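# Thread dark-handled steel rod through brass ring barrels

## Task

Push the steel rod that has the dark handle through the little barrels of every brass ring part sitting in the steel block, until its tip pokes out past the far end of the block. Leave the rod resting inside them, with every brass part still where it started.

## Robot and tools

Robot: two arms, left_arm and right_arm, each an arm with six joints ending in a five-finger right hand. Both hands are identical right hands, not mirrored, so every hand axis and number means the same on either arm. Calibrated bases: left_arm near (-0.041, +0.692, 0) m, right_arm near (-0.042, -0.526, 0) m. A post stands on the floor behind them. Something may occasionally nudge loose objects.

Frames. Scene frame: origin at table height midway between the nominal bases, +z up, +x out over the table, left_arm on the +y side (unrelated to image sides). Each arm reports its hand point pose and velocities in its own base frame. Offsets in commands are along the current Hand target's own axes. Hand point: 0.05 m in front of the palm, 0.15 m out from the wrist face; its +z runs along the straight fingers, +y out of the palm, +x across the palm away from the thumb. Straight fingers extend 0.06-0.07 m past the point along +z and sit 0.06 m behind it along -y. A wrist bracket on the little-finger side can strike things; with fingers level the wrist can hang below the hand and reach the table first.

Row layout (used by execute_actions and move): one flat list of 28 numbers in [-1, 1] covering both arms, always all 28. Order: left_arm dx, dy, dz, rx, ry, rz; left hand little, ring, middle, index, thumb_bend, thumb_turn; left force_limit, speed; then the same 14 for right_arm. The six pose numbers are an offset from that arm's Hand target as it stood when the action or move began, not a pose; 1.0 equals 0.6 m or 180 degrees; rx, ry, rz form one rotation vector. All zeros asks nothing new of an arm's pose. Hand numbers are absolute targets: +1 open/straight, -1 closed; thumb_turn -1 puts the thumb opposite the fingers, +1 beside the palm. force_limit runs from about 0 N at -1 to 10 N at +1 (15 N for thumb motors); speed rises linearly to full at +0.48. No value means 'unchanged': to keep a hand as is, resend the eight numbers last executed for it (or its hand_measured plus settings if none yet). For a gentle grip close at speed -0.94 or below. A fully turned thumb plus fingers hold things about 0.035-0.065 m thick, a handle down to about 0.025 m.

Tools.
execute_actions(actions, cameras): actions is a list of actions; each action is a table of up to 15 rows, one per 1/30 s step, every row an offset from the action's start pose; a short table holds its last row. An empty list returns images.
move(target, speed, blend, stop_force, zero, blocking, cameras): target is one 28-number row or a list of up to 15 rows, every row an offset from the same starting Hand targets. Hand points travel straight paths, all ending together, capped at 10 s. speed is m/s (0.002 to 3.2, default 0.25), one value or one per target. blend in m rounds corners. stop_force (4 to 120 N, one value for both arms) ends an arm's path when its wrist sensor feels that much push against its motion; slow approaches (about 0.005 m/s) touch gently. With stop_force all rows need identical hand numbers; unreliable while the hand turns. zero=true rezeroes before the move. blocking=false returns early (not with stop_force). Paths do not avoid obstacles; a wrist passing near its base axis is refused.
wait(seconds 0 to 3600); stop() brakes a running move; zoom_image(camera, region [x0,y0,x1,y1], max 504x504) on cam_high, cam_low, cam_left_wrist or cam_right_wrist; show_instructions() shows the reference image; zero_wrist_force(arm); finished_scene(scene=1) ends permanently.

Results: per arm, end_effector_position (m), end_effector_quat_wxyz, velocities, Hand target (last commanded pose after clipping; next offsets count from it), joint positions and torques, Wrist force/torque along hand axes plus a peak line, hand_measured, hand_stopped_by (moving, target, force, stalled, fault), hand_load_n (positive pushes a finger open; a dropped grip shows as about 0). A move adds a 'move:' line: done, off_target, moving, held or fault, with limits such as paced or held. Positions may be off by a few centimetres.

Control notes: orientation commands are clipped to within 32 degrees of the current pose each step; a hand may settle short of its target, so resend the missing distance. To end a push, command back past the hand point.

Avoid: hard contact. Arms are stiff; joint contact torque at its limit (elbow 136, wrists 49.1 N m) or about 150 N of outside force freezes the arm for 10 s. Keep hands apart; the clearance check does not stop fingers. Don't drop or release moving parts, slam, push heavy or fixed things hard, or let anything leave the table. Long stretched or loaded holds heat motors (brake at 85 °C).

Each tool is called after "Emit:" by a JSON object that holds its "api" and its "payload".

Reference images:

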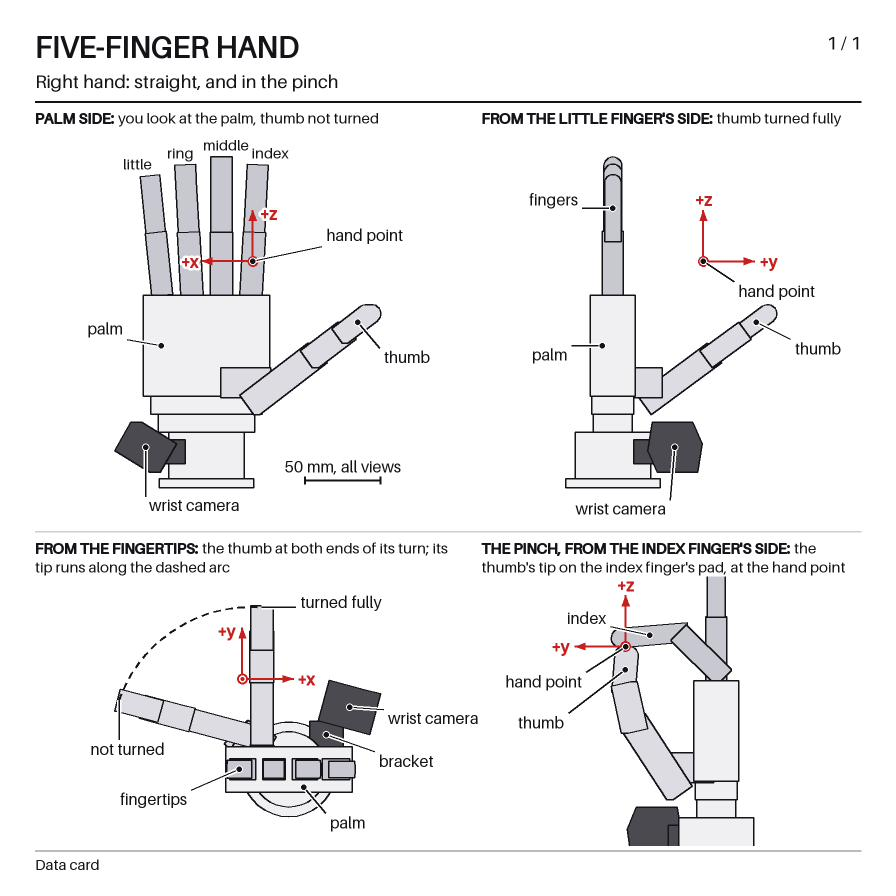

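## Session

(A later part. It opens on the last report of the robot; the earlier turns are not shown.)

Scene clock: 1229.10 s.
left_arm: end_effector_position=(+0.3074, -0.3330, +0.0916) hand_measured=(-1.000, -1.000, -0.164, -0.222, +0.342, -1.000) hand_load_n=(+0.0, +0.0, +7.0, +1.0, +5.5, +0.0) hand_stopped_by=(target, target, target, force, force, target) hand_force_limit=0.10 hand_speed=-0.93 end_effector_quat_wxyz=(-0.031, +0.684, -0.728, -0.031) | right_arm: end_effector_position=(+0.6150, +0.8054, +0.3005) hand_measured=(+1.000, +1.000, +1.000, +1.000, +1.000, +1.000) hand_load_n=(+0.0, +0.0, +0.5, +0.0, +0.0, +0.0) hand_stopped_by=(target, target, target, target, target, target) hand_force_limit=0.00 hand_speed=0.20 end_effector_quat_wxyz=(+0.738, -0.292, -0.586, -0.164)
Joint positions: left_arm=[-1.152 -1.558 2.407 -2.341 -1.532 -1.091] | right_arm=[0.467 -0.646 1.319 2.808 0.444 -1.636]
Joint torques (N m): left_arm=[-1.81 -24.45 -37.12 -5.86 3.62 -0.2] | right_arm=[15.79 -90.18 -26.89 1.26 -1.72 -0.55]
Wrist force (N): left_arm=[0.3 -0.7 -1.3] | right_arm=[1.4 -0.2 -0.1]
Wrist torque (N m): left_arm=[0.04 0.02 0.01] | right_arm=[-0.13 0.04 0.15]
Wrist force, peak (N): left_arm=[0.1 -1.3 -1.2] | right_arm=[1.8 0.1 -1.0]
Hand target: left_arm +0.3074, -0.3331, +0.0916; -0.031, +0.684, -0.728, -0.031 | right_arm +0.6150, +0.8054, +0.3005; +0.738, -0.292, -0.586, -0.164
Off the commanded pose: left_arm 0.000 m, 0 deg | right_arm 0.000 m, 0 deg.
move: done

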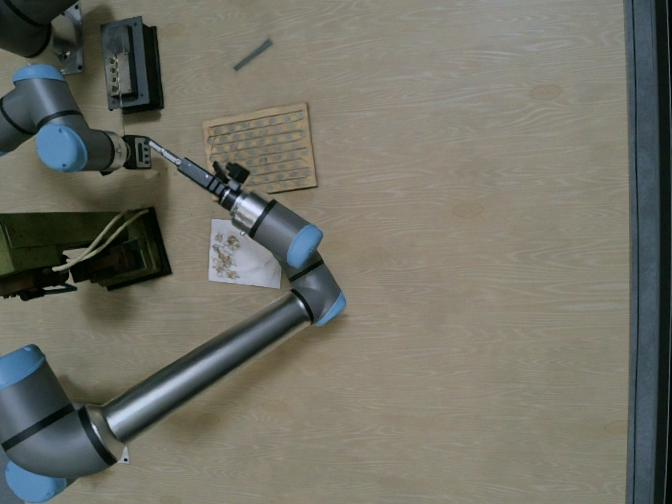

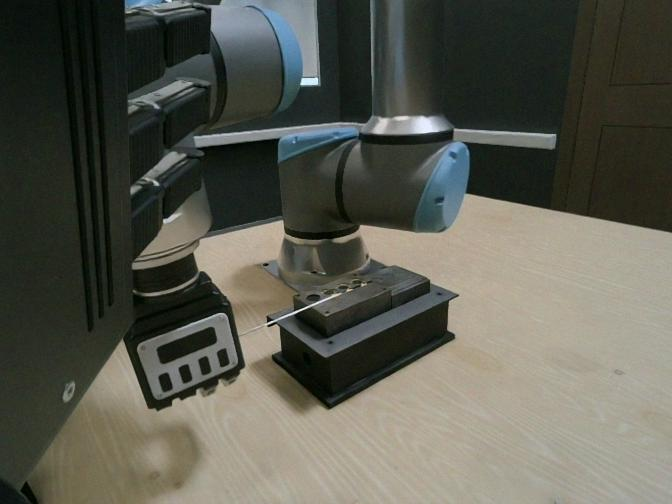

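Emit:
{"api": "move", "payload": {"target": [-0.0181,0.0024,0.0016,0,0,0,-1,-1,-0.165,-0.5,0.05,-1,0.1,-0.93,0,0,0,0,0,0,1,1,1,1,1,1,0,0.2], "speed": 0.006, "stop_force": 4, "cameras": ["cam_high","cam_right_wrist"]}}

Emit:
{"api": "zoom_image", "payload": {"camera": "cam_high", "region": [110, 65, 126, 95]}}

Emit:
{"api": "zoom_image", "payload": {"camera": "cam_right_wrist", "region": [310, 275, 370, 310]}}

Emit:
{"api": "zoom_image", "payload": {"camera": "cam_right_wrist", "region": [210, 260, 370, 360]}}

Scene clock: 1234.23 s.
left_arm: end_effector_position=(+0.3072, -0.3293, +0.0916) hand_measured=(-1.000, -1.000, -0.164, -0.222, +0.342, -1.000) hand_load_n=(+0.0, +0.0, +7.0, +1.5, +5.5, +0.0) hand_stopped_by=(target, target, target, force, force, target) hand_force_limit=0.10 hand_speed=-0.93 end_effector_quat_wxyz=(-0.031, +0.684, -0.728, -0.031) | right_arm: end_effector_position=(+0.6150, +0.8054, +0.3005) hand_measured=(+1.000, +1.000, +1.000, +1.000, +1.000, +1.000) hand_load_n=(+0.0, +0.0, +0.0, +0.0, +0.0, +0.0) hand_stopped_by=(target, target, target, target, target, target) hand_force_limit=0.00 hand_speed=0.20 end_effector_quat_wxyz=(+0.738, -0.292, -0.586, -0.164)
Joint positions: left_arm=[-1.149 -1.563 2.412 -2.342 -1.532 -1.088] | right_arm=[0.467 -0.646 1.319 2.808 0.444 -1.636]
Joint torques (N m): left_arm=[-13.32 -21.53 -41.38 -3.49 2.22 -1.67] | right_arm=[15.66 -91.34 -27.06 1.16 -1.37 -0.61]
Wrist force (N): left_arm=[0.0 -1.3 -1.3] | right_arm=[1.5 -0.3 -0.6]
Wrist torque (N m): left_arm=[0.00 0.07 -0.01] | right_arm=[-0.11 0.04 0.15]
Wrist force, peak (N): left_arm=[3.9 -1.9 -1.7] | right_arm=[1.7 0.5 -0.9]
Hand target: left_arm +0.3072, -0.3293, +0.0917; -0.031, +0.684, -0.728, -0.031 (not the last commanded pose) | right_arm +0.6150, +0.8054, +0.3005; +0.738, -0.292, -0.586, -0.164
Off the commanded pose: left_arm 0.007 m, 0 deg | right_arm 0.000 m, 0 deg.
move: contact (left_arm)

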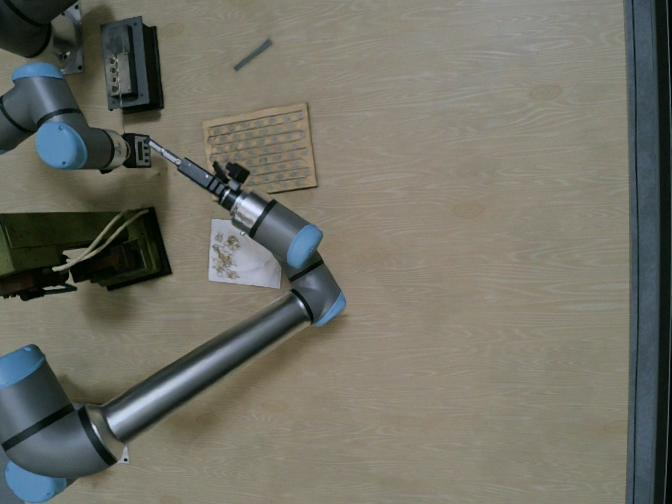

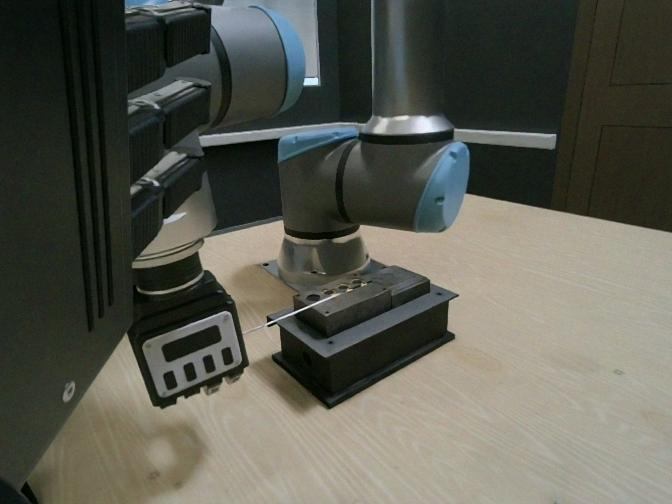

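Scaled by 16.800.

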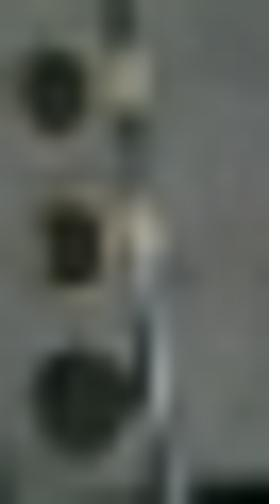

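Scaled by 8.400.

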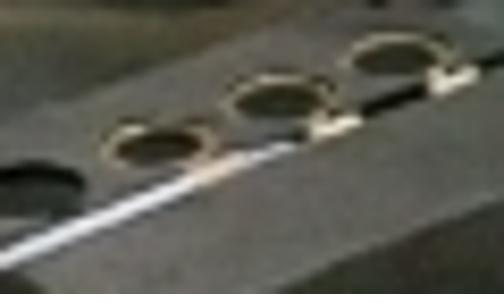

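Scaled by 3.150.

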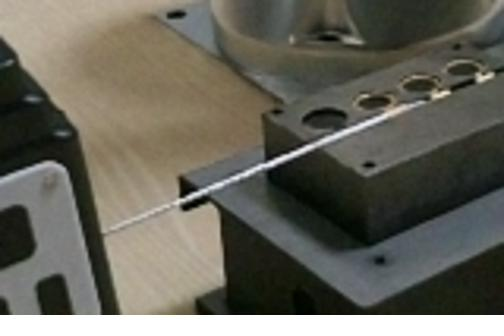

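Emit:
{"api": "zoom_image", "payload": {"camera": "cam_high", "region": [95, 50, 150, 150]}}

Emit:
{"api": "zoom_image", "payload": {"camera": "cam_high", "region": [110, 90, 130, 140]}}

Scaled by 5.040.

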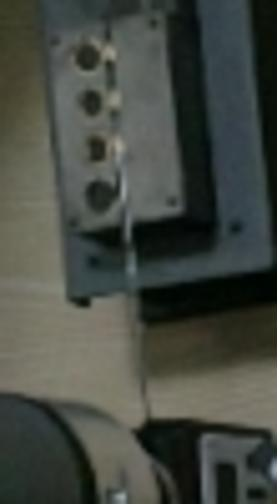

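Scaled by 10.080.

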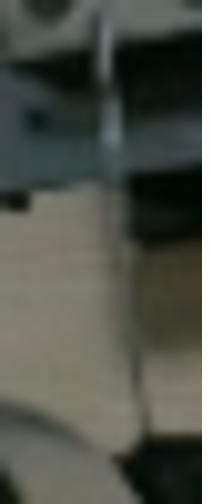

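Emit:
{"api": "zoom_image", "payload": {"camera": "cam_right_wrist", "region": [325, 280, 365, 305]}}

Emit:
{"api": "zoom_image", "payload": {"camera": "cam_high", "region": [112, 66, 124, 90]}}

Scaled by 12.600.

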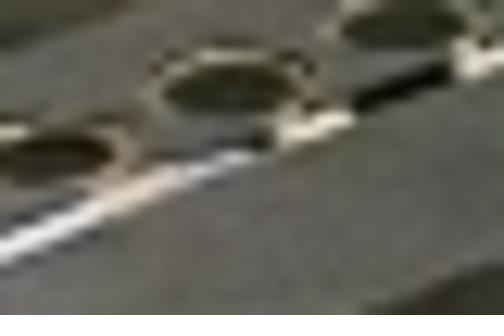

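Scaled by 21.000.

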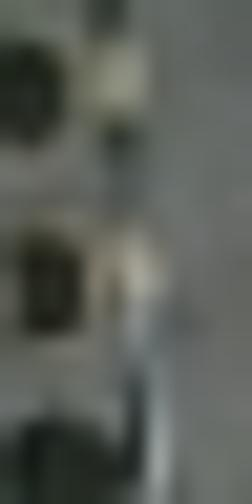

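Emit:
{"api": "zoom_image", "payload": {"camera": "cam_right_wrist", "region": [240, 300, 300, 345]}}

Emit:
{"api": "zoom_image", "payload": {"camera": "cam_right_wrist", "region": [290, 280, 350, 325]}}

Emit:
{"api": "zoom_image", "payload": {"camera": "cam_right_wrist", "region": [330, 265, 390, 310]}}

Scaled by 8.400.

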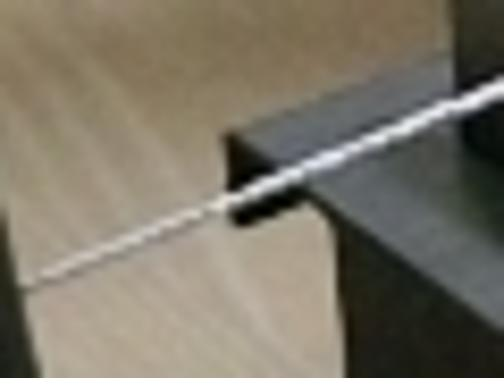

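Scaled by 8.400.

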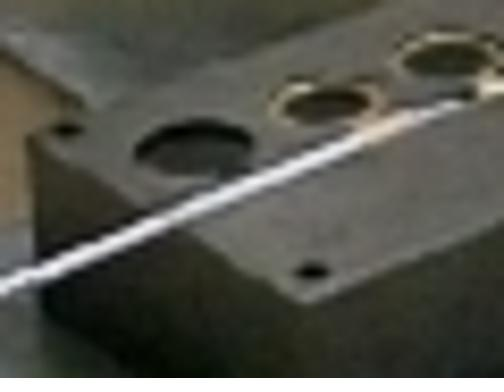

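Scaled by 8.400.

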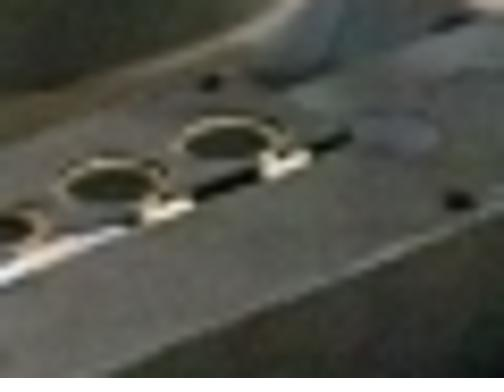

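Emit:
{"api": "move", "payload": {"target": [0.0033,-0.0004,-0.0092,0,0.0122,0,-1,-1,-0.165,-0.5,0.05,-1,0.1,-0.93,0,0,0,0,0,0,1,1,1,1,1,1,0,0.2], "speed": 0.01, "cameras": ["cam_high","cam_right_wrist"]}}

Emit:
{"api": "zoom_image", "payload": {"camera": "cam_right_wrist", "region": [240, 300, 300, 345]}}

Emit:
{"api": "zoom_image", "payload": {"camera": "cam_right_wrist", "region": [290, 280, 350, 325]}}

Emit:
{"api": "zoom_image", "payload": {"camera": "cam_high", "region": [110, 60, 130, 90]}}

Emit:
{"api": "zoom_image", "payload": {"camera": "cam_high", "region": [110, 85, 130, 115]}}

Scene clock: 1298.43 s.
left_arm: end_effector_position=(+0.3073, -0.3318, +0.0970) hand_measured=(-1.000, -1.000, -0.164, -0.222, +0.342, -1.000) hand_load_n=(+0.0, +0.0, +6.5, +1.0, +5.5, +0.0) hand_stopped_by=(target, target, target, force, force, target) hand_force_limit=0.10 hand_speed=-0.93 end_effector_quat_wxyz=(-0.017, +0.685, -0.729, -0.017) | right_arm: end_effector_position=(+0.6150, +0.8054, +0.3005) hand_measured=(+1.000, +1.000, +1.000, +1.000, +1.000, +1.000) hand_load_n=(+0.0, +0.0, +0.0, +0.0, +0.0, +0.0) hand_stopped_by=(target, target, target, target, target, target) hand_force_limit=0.00 hand_speed=0.20 end_effector_quat_wxyz=(+0.738, -0.292, -0.586, -0.164)
Joint positions: left_arm=[-1.141 -1.577 2.418 -2.368 -1.55 -1.079] | right_arm=[0.467 -0.646 1.319 2.808 0.444 -1.636]
Joint torques (N m): left_arm=[3.42 -30.44 -25.97 -4.42 -2.32 1.4] | right_arm=[14.76 -91.62 -26.5 1.2 -1.57 -0.37]
Wrist force (N): left_arm=[0.1 -0.4 -1.2] | right_arm=[1.3 0.1 -0.6]
Wrist torque (N m): left_arm=[0.06 -0.01 0.02] | right_arm=[-0.07 0.08 0.15]
Wrist force, peak (N): left_arm=[0.5 -1.4 -1.6] | right_arm=[2.0 0.3 -0.6]
Hand target: left_arm +0.3073, -0.3318, +0.0970; -0.017, +0.685, -0.729, -0.017 | right_arm +0.6150, +0.8054, +0.3005; +0.738, -0.292, -0.586, -0.164
Off the commanded pose: left_arm 0.000 m, 0 deg | right_arm 0.000 m, 0 deg.
move: done

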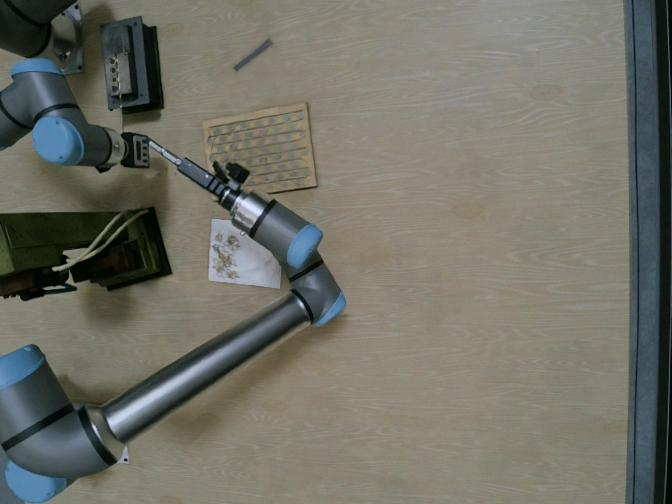

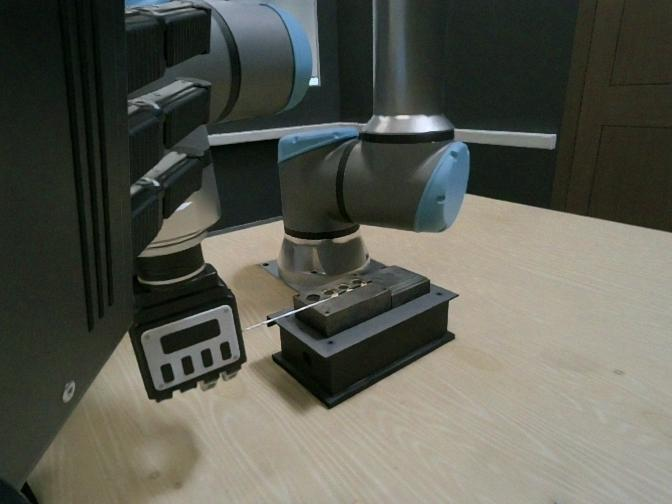

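Scaled by 8.400.

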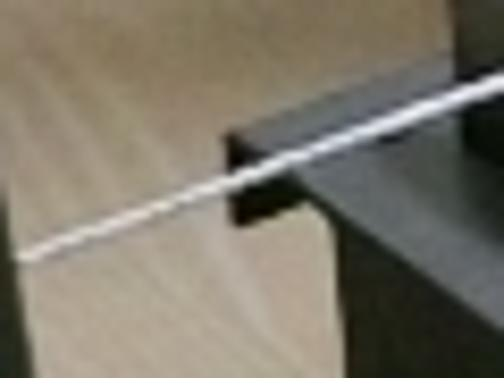

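Scaled by 8.400.

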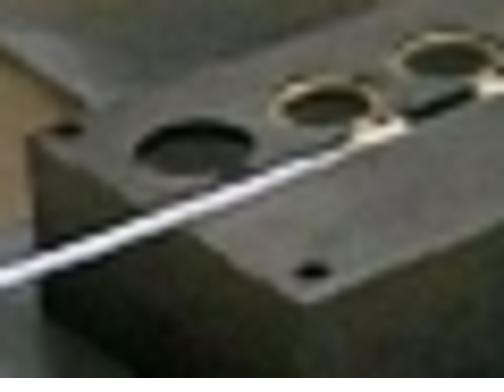

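Scaled by 16.800.

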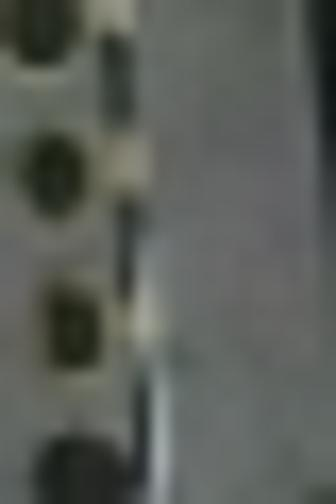

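Scaled by 16.800.

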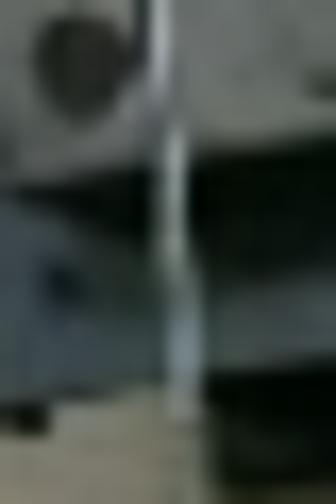

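Emit:
{"api": "move", "payload": {"target": [0.0003,0,0.0034,0,-0.0042,0,-1,-1,-0.165,-0.5,0.05,-1,0.1,-0.93,0,0,0,0,0,0,1,1,1,1,1,1,0,0.2], "speed": 0.01}}

Emit:
{"api": "move", "payload": {"target": [-0.0164,0.0021,0.0012,0,0,0,-1,-1,-0.165,-0.5,0.05,-1,0.1,-0.93,0,0,0,0,0,0,1,1,1,1,1,1,0,0.2], "speed": 0.005, "stop_force": 4, "cameras": ["cam_high","cam_right_wrist"]}}

Emit:
{"api": "zoom_image", "payload": {"camera": "cam_right_wrist", "region": [310, 270, 370, 315]}}

Emit:
{"api": "zoom_image", "payload": {"camera": "cam_high", "region": [110, 60, 130, 90]}}

Emit:
{"api": "zoom_image", "payload": {"camera": "cam_right_wrist", "region": [240, 290, 320, 350]}}

Scene clock: 1306.97 s.
left_arm: end_effector_position=(+0.3072, -0.3318, +0.0949) hand_measured=(-1.000, -1.000, -0.164, -0.222, +0.342, -1.000) hand_load_n=(+0.0, +0.0, +6.5, +1.0, +6.0, +0.0) hand_stopped_by=(target, target, target, force, force, target) hand_force_limit=0.10 hand_speed=-0.93 end_effector_quat_wxyz=(-0.022, +0.684, -0.728, -0.022) | right_arm: end_effector_position=(+0.6150, +0.8054, +0.3005) hand_measured=(+1.000, +1.000, +1.000, +1.000, +1.000, +1.000) hand_load_n=(+0.0, +0.0, +0.0, +0.0, +0.0, +0.0) hand_stopped_by=(target, target, target, target, target, target) hand_force_limit=0.00 hand_speed=0.20 end_effector_quat_wxyz=(+0.738, -0.292, -0.586, -0.164)
Joint positions: left_arm=[-1.145 -1.571 2.415 -2.359 -1.544 -1.083] | right_arm=[0.467 -0.646 1.319 2.808 0.444 -1.636]
Joint torques (N m): left_arm=[-7.09 -33.82 -40.42 -3.98 2.59 -0.92] | right_arm=[13.53 -91.2 -26.74 1.31 -1.47 -0.64]
Wrist force (N): left_arm=[0.4 -0.5 -1.0] | right_arm=[1.3 -0.4 -0.2]
Wrist torque (N m): left_arm=[0.03 -0.04 0.30] | right_arm=[-0.16 0.05 0.14]
Wrist force, peak (N): left_arm=[0.3 -0.9 -1.5] | right_arm=[1.7 -0.3 -0.7]
Hand target: left_arm +0.3072, -0.3318, +0.0949; -0.022, +0.684, -0.728, -0.022 | right_arm +0.6150, +0.8054, +0.3005; +0.738, -0.292, -0.586, -0.164
Off the commanded pose: left_arm 0.000 m, 0 deg | right_arm 0.000 m, 0 deg.
move: done

Scene clock: 1309.57 s.
left_arm: end_effector_position=(+0.3066, -0.3219, +0.0948) hand_measured=(-1.000, -1.000, -0.164, -0.222, +0.342, -1.000) hand_load_n=(+0.0, +0.0, +6.5, +1.0, +6.0, +0.0) hand_stopped_by=(target, target, target, force, force, target) hand_force_limit=0.10 hand_speed=-0.93 end_effector_quat_wxyz=(-0.022, +0.684, -0.728, -0.022) | right_arm: end_effector_position=(+0.6150, +0.8054, +0.3005) hand_measured=(+1.000, +1.000, +1.000, +1.000, +1.000, +1.000) hand_load_n=(+0.0, +0.0, +0.0, +0.0, +0.0, +0.0) hand_stopped_by=(target, target, target, target, target, target) hand_force_limit=0.00 hand_speed=0.20 end_effector_quat_wxyz=(+0.738, -0.292, -0.586, -0.164)
Joint positions: left_arm=[-1.138 -1.584 2.428 -2.36 -1.543 -1.076] | right_arm=[0.467 -0.646 1.319 2.808 0.444 -1.636]
Joint torques (N m): left_arm=[-1.17 -24.1 -34.32 -5.81 3.64 0.1] | right_arm=[15.52 -91.35 -26.66 1.17 -1.47 -0.38]
Wrist force (N): left_arm=[0.6 -0.9 -1.3] | right_arm=[1.7 -0.3 -0.6]
Wrist torque (N m): left_arm=[0.00 -0.04 0.02] | right_arm=[-0.12 0.01 0.17]
Wrist force, peak (N): left_arm=[0.8 -0.9 -1.8] | right_arm=[1.6 -0.3 -1.2]
Hand target: left_arm +0.3066, -0.3219, +0.0948; -0.022, +0.684, -0.728, -0.022 | right_arm +0.6150, +0.8054, +0.3005; +0.738, -0.292, -0.586, -0.164
Off the commanded pose: left_arm 0.000 m, 0 deg | right_arm 0.000 m, 0 deg.
move: done

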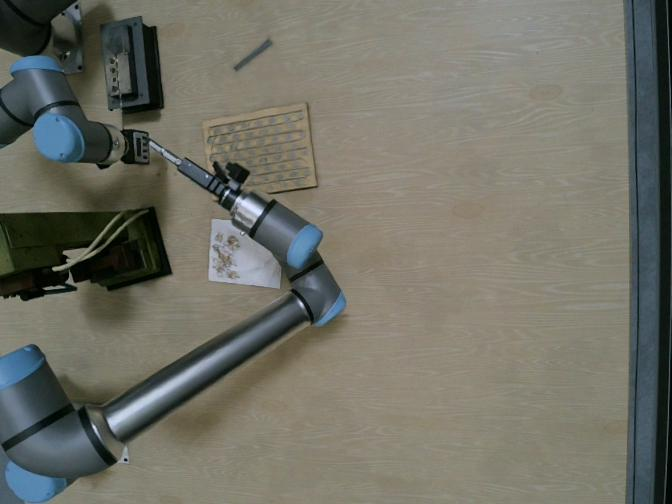

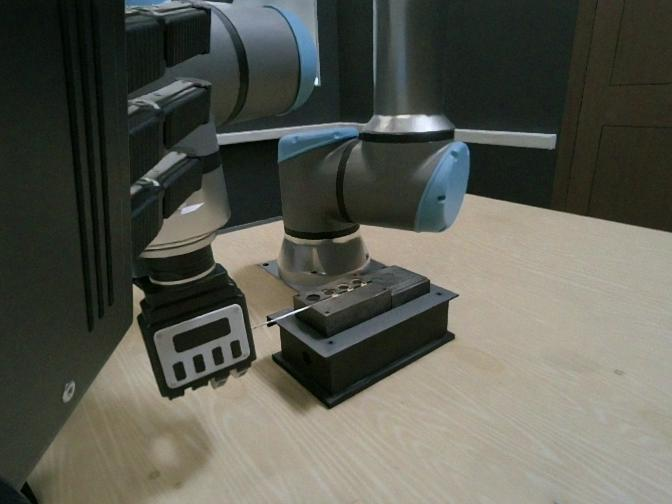

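Scaled by 8.400.

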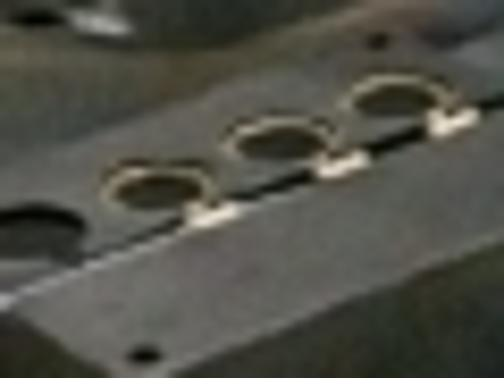

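Scaled by 16.800.

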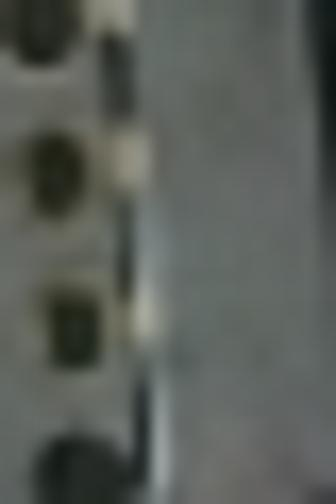

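Scaled by 6.300.

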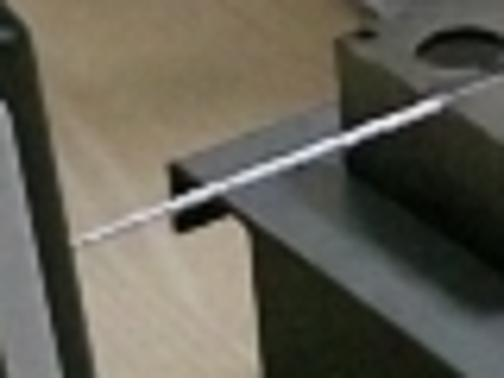

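Emit:
{"api": "move", "payload": {"target": [-0.0181,0.0024,0.0013,0,0,0,-1,-1,-0.165,-0.5,0.05,-1,0.1,-0.93,0,0,0,0,0,0,1,1,1,1,1,1,0,0.2], "speed": 0.005, "stop_force": 4, "cameras": ["cam_high","cam_right_wrist"]}}

Emit:
{"api": "zoom_image", "payload": {"camera": "cam_right_wrist", "region": [310, 270, 370, 315]}}

Emit:
{"api": "zoom_image", "payload": {"camera": "cam_high", "region": [110, 50, 130, 80]}}

Emit:
{"api": "zoom_image", "payload": {"camera": "cam_right_wrist", "region": [240, 290, 320, 350]}}

Scene clock: 1314.47 s.
left_arm: end_effector_position=(+0.3064, -0.3195, +0.0948) hand_measured=(-1.000, -1.000, -0.164, -0.222, +0.342, -1.000) hand_load_n=(+0.0, +0.0, +7.0, +1.5, +5.5, -0.5) hand_stopped_by=(target, target, target, force, force, target) hand_force_limit=0.10 hand_speed=-0.93 end_effector_quat_wxyz=(-0.022, +0.684, -0.728, -0.022) | right_arm: end_effector_position=(+0.6150, +0.8054, +0.3005) hand_measured=(+1.000, +1.000, +1.000, +1.000, +1.000, +1.000) hand_load_n=(+0.0, +0.0, +0.0, +0.0, +0.0, +0.0) hand_stopped_by=(target, target, target, target, target, target) hand_force_limit=0.00 hand_speed=0.20 end_effector_quat_wxyz=(+0.738, -0.292, -0.586, -0.164)
Joint positions: left_arm=[-1.136 -1.587 2.431 -2.36 -1.543 -1.074] | right_arm=[0.467 -0.646 1.319 2.808 0.444 -1.636]
Joint torques (N m): left_arm=[-14.26 -19.62 -41.07 -3.84 2.57 -1.53] | right_arm=[14.72 -91.55 -26.76 0.93 -1.79 -0.77]
Wrist force (N): left_arm=[1.0 -2.1 -2.0] | right_arm=[1.2 -0.6 -0.8]
Wrist torque (N m): left_arm=[0.06 -0.01 0.01] | right_arm=[-0.15 0.09 0.13]
Wrist force, peak (N): left_arm=[4.6 -3.2 -2.3] | right_arm=[1.7 -0.7 -0.9]
Hand target: left_arm +0.3064, -0.3195, +0.0948; -0.022, +0.684, -0.728, -0.022 (not the last commanded pose) | right_arm +0.6150, +0.8054, +0.3005; +0.738, -0.292, -0.586, -0.164
Off the commanded pose: left_arm 0.009 m, 0 deg | right_arm 0.000 m, 0 deg.
move: contact (left_arm)

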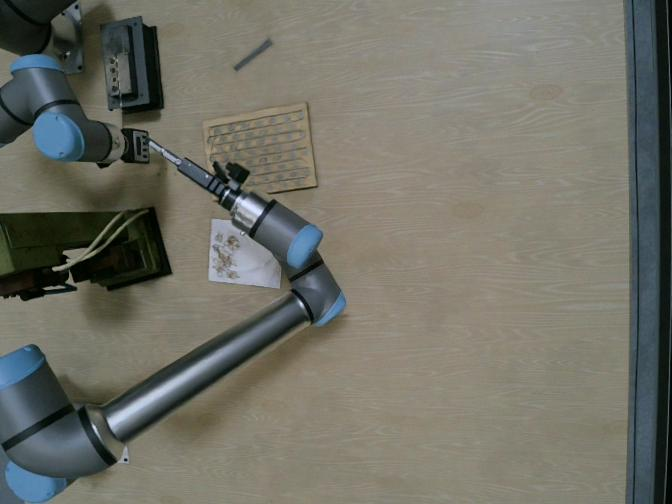

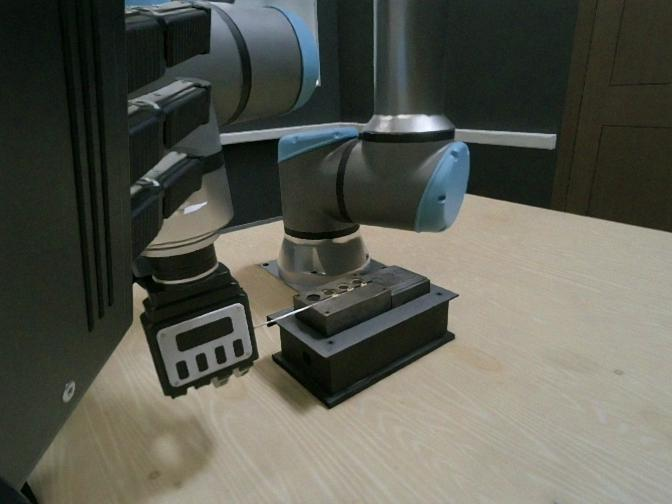

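Scaled by 8.400.

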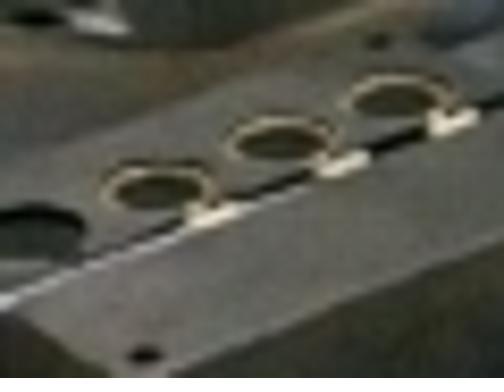

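Scaled by 16.800.

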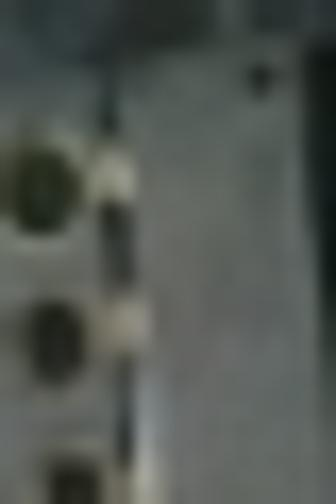

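Scaled by 6.300.

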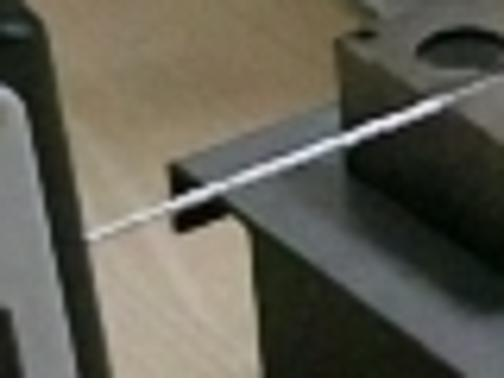

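Emit:
{"api": "zoom_image", "payload": {"camera": "cam_high", "region": [110, 75, 130, 105]}}

Emit:
{"api": "zoom_image", "payload": {"camera": "cam_high", "region": [112, 100, 136, 136]}}

Emit:
{"api": "zoom_image", "payload": {"camera": "cam_high", "region": [110, 62, 122, 80]}}

Scaled by 16.800.

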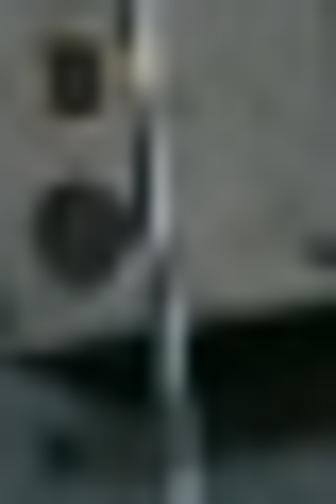

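Scaled by 14.000.

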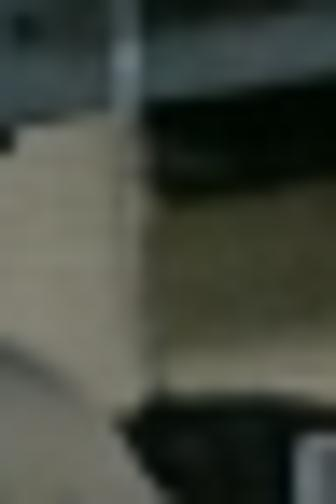

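Scaled by 28.000.

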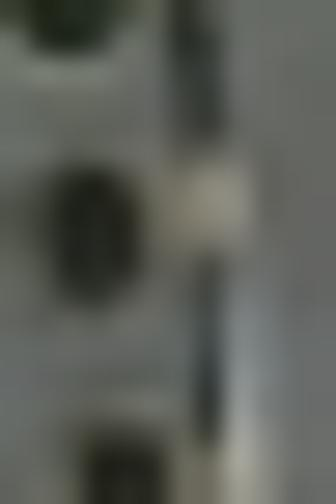

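Emit:
{"api": "move", "payload": {"target": [0.0024,-0.0003,0.0006,0,-0.0028,0,-1,-1,-0.165,-0.5,0.05,-1,0.1,-0.93,0,0,0,0,0,0,1,1,1,1,1,1,0,0.2], "speed": 0.01}}

Emit:
{"api": "move", "payload": {"target": [-0.0108,0.0014,0.0009,0,0,0,-1,-1,-0.165,-0.5,0.05,-1,0.1,-0.93,0,0,0,0,0,0,1,1,1,1,1,1,0,0.2], "speed": 0.005, "stop_force": 4, "cameras": ["cam_high","cam_right_wrist"]}}

Emit:
{"api": "zoom_image", "payload": {"camera": "cam_right_wrist", "region": [310, 270, 370, 315]}}

Emit:
{"api": "zoom_image", "payload": {"camera": "cam_high", "region": [110, 62, 122, 80]}}

Scene clock: 1344.67 s.
left_arm: end_effector_position=(+0.3065, -0.3210, +0.0944) hand_measured=(-1.000, -1.000, -0.164, -0.222, +0.342, -1.000) hand_load_n=(+0.5, +0.0, +6.5, +1.5, +5.0, +0.0) hand_stopped_by=(target, target, target, force, force, target) hand_force_limit=0.10 hand_speed=-0.93 end_effector_quat_wxyz=(-0.025, +0.684, -0.728, -0.025) | right_arm: end_effector_position=(+0.6150, +0.8054, +0.3005) hand_measured=(+1.000, +1.000, +1.000, +1.000, +1.000, +1.000) hand_load_n=(+0.0, +0.0, +0.0, +0.0, +0.0, +0.0) hand_stopped_by=(target, target, target, target, target, target) hand_force_limit=0.00 hand_speed=0.20 end_effector_quat_wxyz=(+0.738, -0.292, -0.586, -0.164)
Joint positions: left_arm=[-1.139 -1.582 2.426 -2.352 -1.539 -1.078] | right_arm=[0.467 -0.646 1.319 2.808 0.444 -1.636]
Joint torques (N m): left_arm=[-5.9 -32.83 -37.17 -4.59 2.43 -0.48] | right_arm=[15.64 -91.2 -26.5 0.93 -1.65 -0.75]
Wrist force (N): left_arm=[-1.4 -1.2 -0.8] | right_arm=[1.4 -0.2 -0.5]
Wrist torque (N m): left_arm=[-0.01 0.00 0.28] | right_arm=[-0.12 0.05 0.15]
Wrist force, peak (N): left_arm=[-3.2 -2.2 -2.4] | right_arm=[1.7 -0.2 -1.2]
Hand target: left_arm +0.3065, -0.3210, +0.0944; -0.025, +0.684, -0.728, -0.025 | right_arm +0.6150, +0.8054, +0.3005; +0.738, -0.292, -0.586, -0.164
Off the commanded pose: left_arm 0.000 m, 0 deg | right_arm 0.000 m, 0 deg.
move: done

Scene clock: 1345.77 s.
left_arm: end_effector_position=(+0.3065, -0.3207, +0.0944) hand_measured=(-1.000, -1.000, -0.164, -0.222, +0.342, -1.000) hand_load_n=(+0.0, +0.0, +6.5, +2.0, +5.0, +0.0) hand_stopped_by=(target, target, target, force, force, target) hand_force_limit=0.10 hand_speed=-0.93 end_effector_quat_wxyz=(-0.025, +0.684, -0.728, -0.025) | right_arm: end_effector_position=(+0.6150, +0.8054, +0.3005) hand_measured=(+1.000, +1.000, +1.000, +1.000, +1.000, +1.000) hand_load_n=(+0.0, +0.0, +0.0, +0.5, +0.0, +0.0) hand_stopped_by=(target, target, target, target, target, target) hand_force_limit=0.00 hand_speed=0.20 end_effector_quat_wxyz=(+0.738, -0.292, -0.586, -0.164)
Joint positions: left_arm=[-1.139 -1.583 2.427 -2.352 -1.539 -1.078] | right_arm=[0.467 -0.646 1.319 2.808 0.444 -1.636]
Joint torques (N m): left_arm=[-14.99 -19.81 -42.38 -2.89 1.67 -1.65] | right_arm=[14.85 -91.81 -27.1 1.09 -1.69 -0.69]
Wrist force (N): left_arm=[-0.9 -1.3 -1.2] | right_arm=[1.4 -0.1 -0.7]
Wrist torque (N m): left_arm=[0.02 -0.04 0.21] | right_arm=[-0.07 0.05 0.16]
Wrist force, peak (N): left_arm=[2.7 -1.9 -1.5] | right_arm=[1.6 -0.3 -1.0]
Hand target: left_arm +0.3065, -0.3207, +0.0944; -0.025, +0.684, -0.728, -0.025 (not the last commanded pose) | right_arm +0.6150, +0.8054, +0.3005; +0.738, -0.292, -0.586, -0.164
Off the commanded pose: left_arm 0.006 m, 0 deg | right_arm 0.000 m, 0 deg.
move: contact (left_arm)

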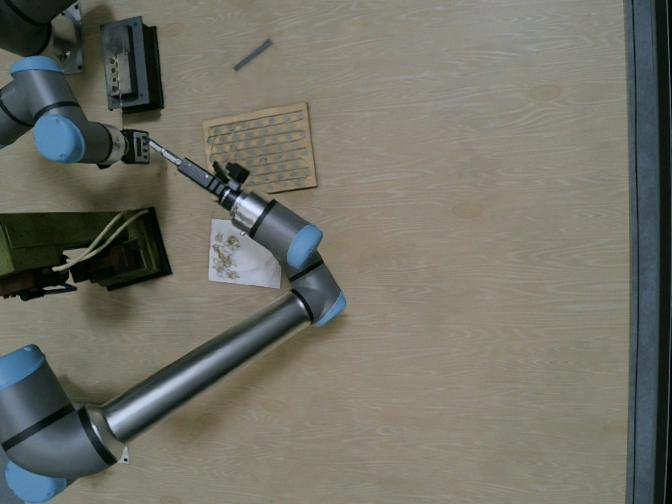

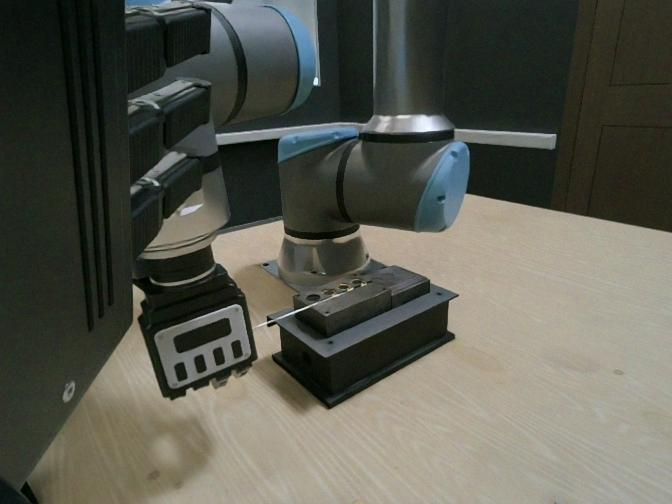

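Scaled by 8.400.

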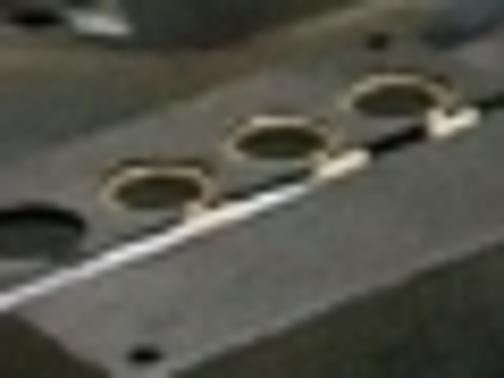

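Scaled by 28.000.

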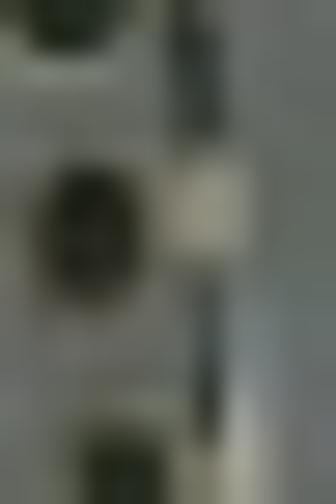

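Emit:
{"api": "zoom_image", "payload": {"camera": "cam_high", "region": [112, 70, 124, 88]}}

Emit:
{"api": "zoom_image", "payload": {"camera": "cam_right_wrist", "region": [320, 280, 360, 305]}}

Scaled by 28.000.

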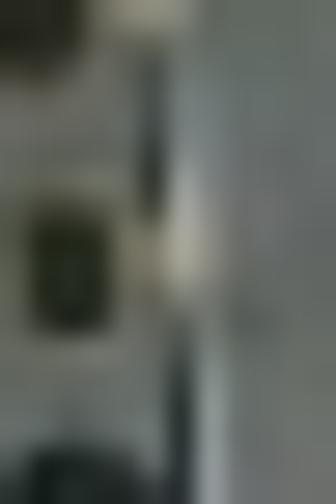

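Scaled by 12.600.

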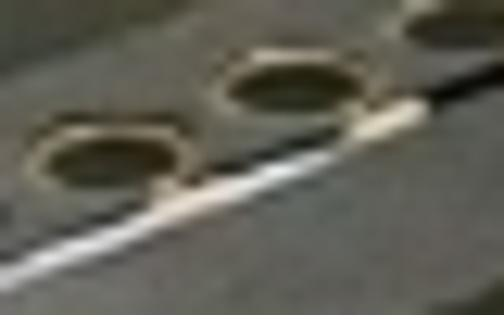

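Emit:
{"api": "move", "payload": {"target": [0.0,-0.0013,0,0,0,0,-1,-1,-0.165,-0.5,0.05,-1,0.1,-0.93,0,0,0,0,0,0,1,1,1,1,1,1,0,0.2], "speed": 0.01}}

Emit:
{"api": "move", "payload": {"target": [-0.0066,0.0009,0.0005,0,0,0,-1,-1,-0.165,-0.5,0.05,-1,0.1,-0.93,0,0,0,0,0,0,1,1,1,1,1,1,0,0.2], "speed": 0.004, "stop_force": 6, "cameras": ["cam_high","cam_right_wrist"]}}

Emit:
{"api": "zoom_image", "payload": {"camera": "cam_right_wrist", "region": [320, 270, 380, 310]}}

Emit:
{"api": "zoom_image", "payload": {"camera": "cam_high", "region": [110, 55, 122, 73]}}

Scene clock: 1374.60 s.
left_arm: end_effector_position=(+0.3073, -0.3208, +0.0944) hand_measured=(-1.000, -1.000, -0.164, -0.222, +0.342, -1.000) hand_load_n=(+0.0, +0.0, +6.5, +1.5, +5.5, +0.0) hand_stopped_by=(target, target, target, force, force, target) hand_force_limit=0.10 hand_speed=-0.93 end_effector_quat_wxyz=(-0.025, +0.684, -0.728, -0.025) | right_arm: end_effector_position=(+0.6150, +0.8054, +0.3005) hand_measured=(+1.000, +1.000, +1.000, +1.000, +1.000, +1.000) hand_load_n=(+0.0, +0.0, +0.0, +0.0, +0.0, +0.0) hand_stopped_by=(target, target, target, target, target, target) hand_force_limit=0.00 hand_speed=0.20 end_effector_quat_wxyz=(+0.738, -0.292, -0.586, -0.164)
Joint positions: left_arm=[-1.138 -1.582 2.426 -2.352 -1.539 -1.076] | right_arm=[0.467 -0.646 1.319 2.808 0.444 -1.636]
Joint torques (N m): left_arm=[4.94 -35.97 -31.77 -5.41 3.96 -0.14] | right_arm=[14.35 -91.95 -26.38 1.18 -1.56 -0.54]
Wrist force (N): left_arm=[0.0 -0.3 -1.2] | right_arm=[1.4 -0.3 -0.6]
Wrist torque (N m): left_arm=[0.05 0.03 -0.02] | right_arm=[-0.13 0.05 0.16]
Wrist force, peak (N): left_arm=[-1.1 -1.9 -1.8] | right_arm=[2.0 0.1 -0.7]
Hand target: left_arm +0.3073, -0.3208, +0.0944; -0.025, +0.684, -0.728, -0.025 | right_arm +0.6150, +0.8054, +0.3005; +0.738, -0.292, -0.586, -0.164
Off the commanded pose: left_arm 0.000 m, 0 deg | right_arm 0.000 m, 0 deg.
move: done

Scene clock: 1376.23 s.
left_arm: end_effector_position=(+0.3070, -0.3168, +0.0944) hand_measured=(-1.000, -1.000, -0.164, -0.222, +0.342, -1.000) hand_load_n=(+0.0, +0.0, +6.5, +1.5, +5.0, +0.0) hand_stopped_by=(target, target, target, force, force, target) hand_force_limit=0.10 hand_speed=-0.93 end_effector_quat_wxyz=(-0.025, +0.684, -0.728, -0.025) | right_arm: end_effector_position=(+0.6150, +0.8054, +0.3005) hand_measured=(+1.000, +1.000, +1.000, +1.000, +1.000, +1.000) hand_load_n=(+0.0, +0.0, +0.0, +0.5, +0.0, +0.0) hand_stopped_by=(target, target, target, target, target, target) hand_force_limit=0.00 hand_speed=0.20 end_effector_quat_wxyz=(+0.738, -0.292, -0.586, -0.164)
Joint positions: left_arm=[-1.135 -1.587 2.431 -2.352 -1.539 -1.073] | right_arm=[0.467 -0.646 1.319 2.808 0.444 -1.636]
Joint torques (N m): left_arm=[2.45 -25.9 -27 -3.43 3.97 1.06] | right_arm=[14.41 -92.3 -26.84 1.15 -1.56 -0.65]
Wrist force (N): left_arm=[3.8 -2.1 -1.8] | right_arm=[1.7 0.1 -0.6]
Wrist torque (N m): left_arm=[0.03 0.02 -0.06] | right_arm=[-0.06 0.00 0.18]
Wrist force, peak (N): left_arm=[3.7 -2.4 -2.1] | right_arm=[1.8 -0.7 -0.4]
Hand target: left_arm +0.3070, -0.3168, +0.0944; -0.025, +0.684, -0.728, -0.025 | right_arm +0.6150, +0.8054, +0.3005; +0.738, -0.292, -0.586, -0.164
Off the commanded pose: left_arm 0.000 m, 0 deg | right_arm 0.000 m, 0 deg.
move: done

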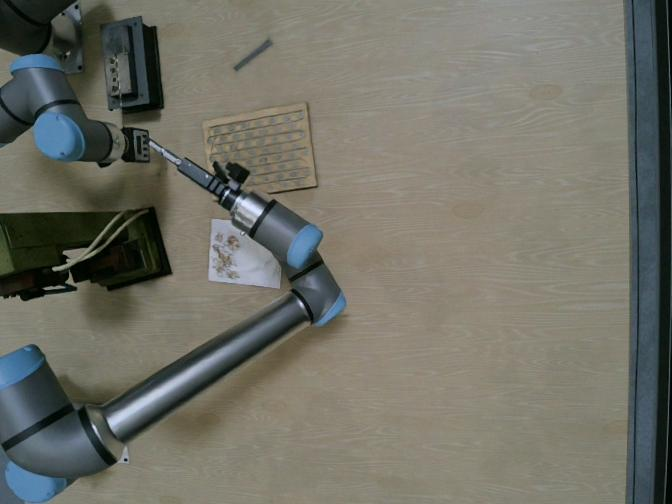

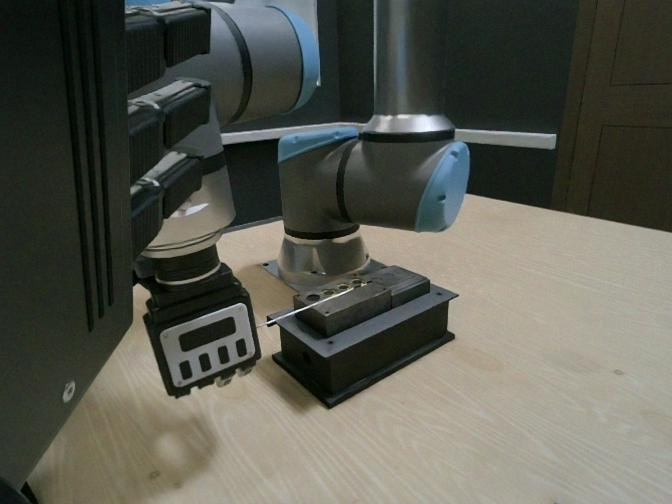

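Scaled by 8.400.

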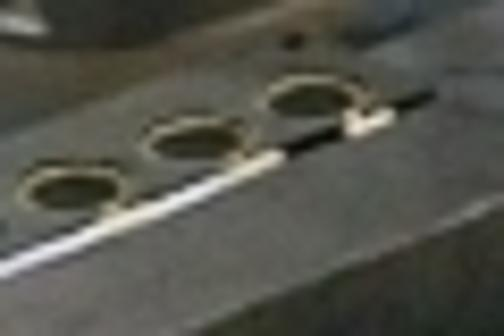

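Scaled by 28.000.

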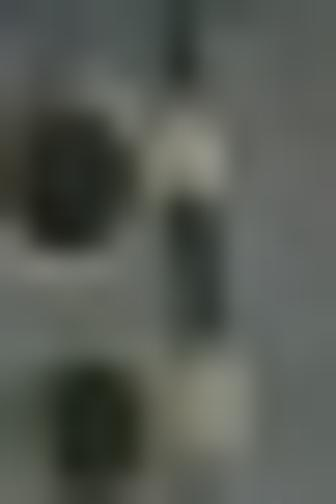

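Emit:
{"api": "zoom_image", "payload": {"camera": "cam_right_wrist", "region": [322, 284, 346, 302]}}

Emit:
{"api": "zoom_image", "payload": {"camera": "cam_right_wrist", "region": [342, 276, 372, 296]}}

Emit:
{"api": "zoom_image", "payload": {"camera": "cam_high", "region": [112, 66, 124, 84]}}

Scaled by 21.000.

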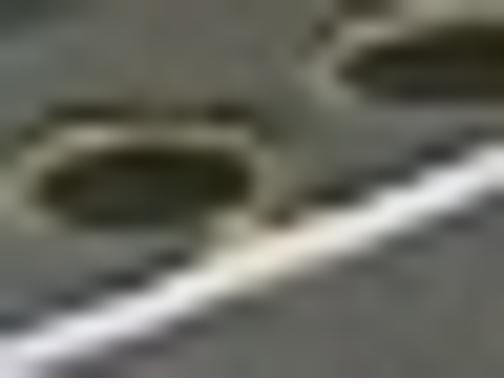

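Scaled by 16.800.

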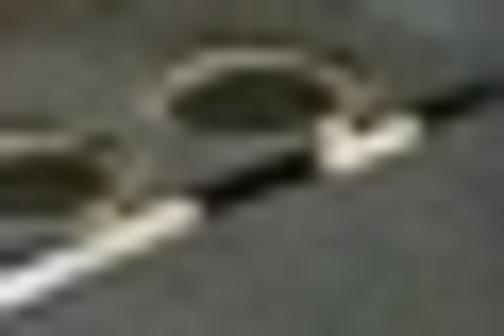

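Scaled by 28.000.

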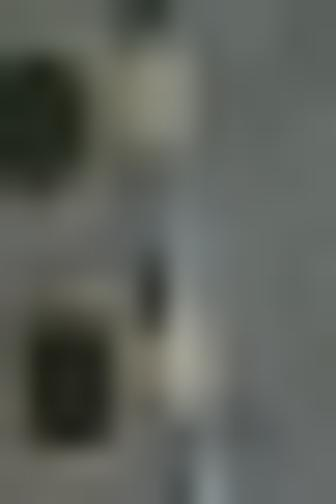

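Emit:
{"api": "zoom_image", "payload": {"camera": "cam_right_wrist", "region": [260, 295, 320, 340]}}

Emit:
{"api": "zoom_image", "payload": {"camera": "cam_right_wrist", "region": [300, 280, 360, 325]}}

Emit:
{"api": "zoom_image", "payload": {"camera": "cam_high", "region": [110, 80, 130, 110]}}

Scaled by 8.400.

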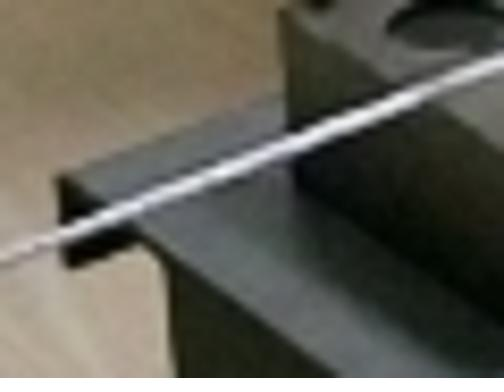

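Scaled by 8.400.

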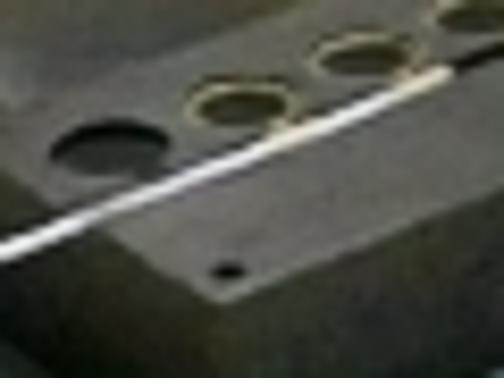

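Scaled by 16.800.

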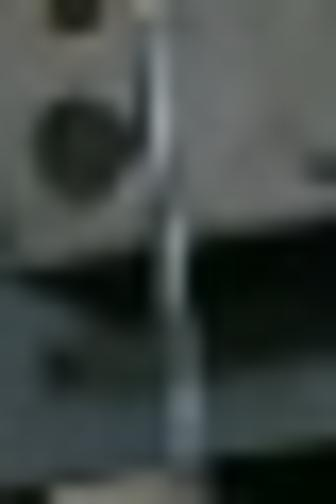

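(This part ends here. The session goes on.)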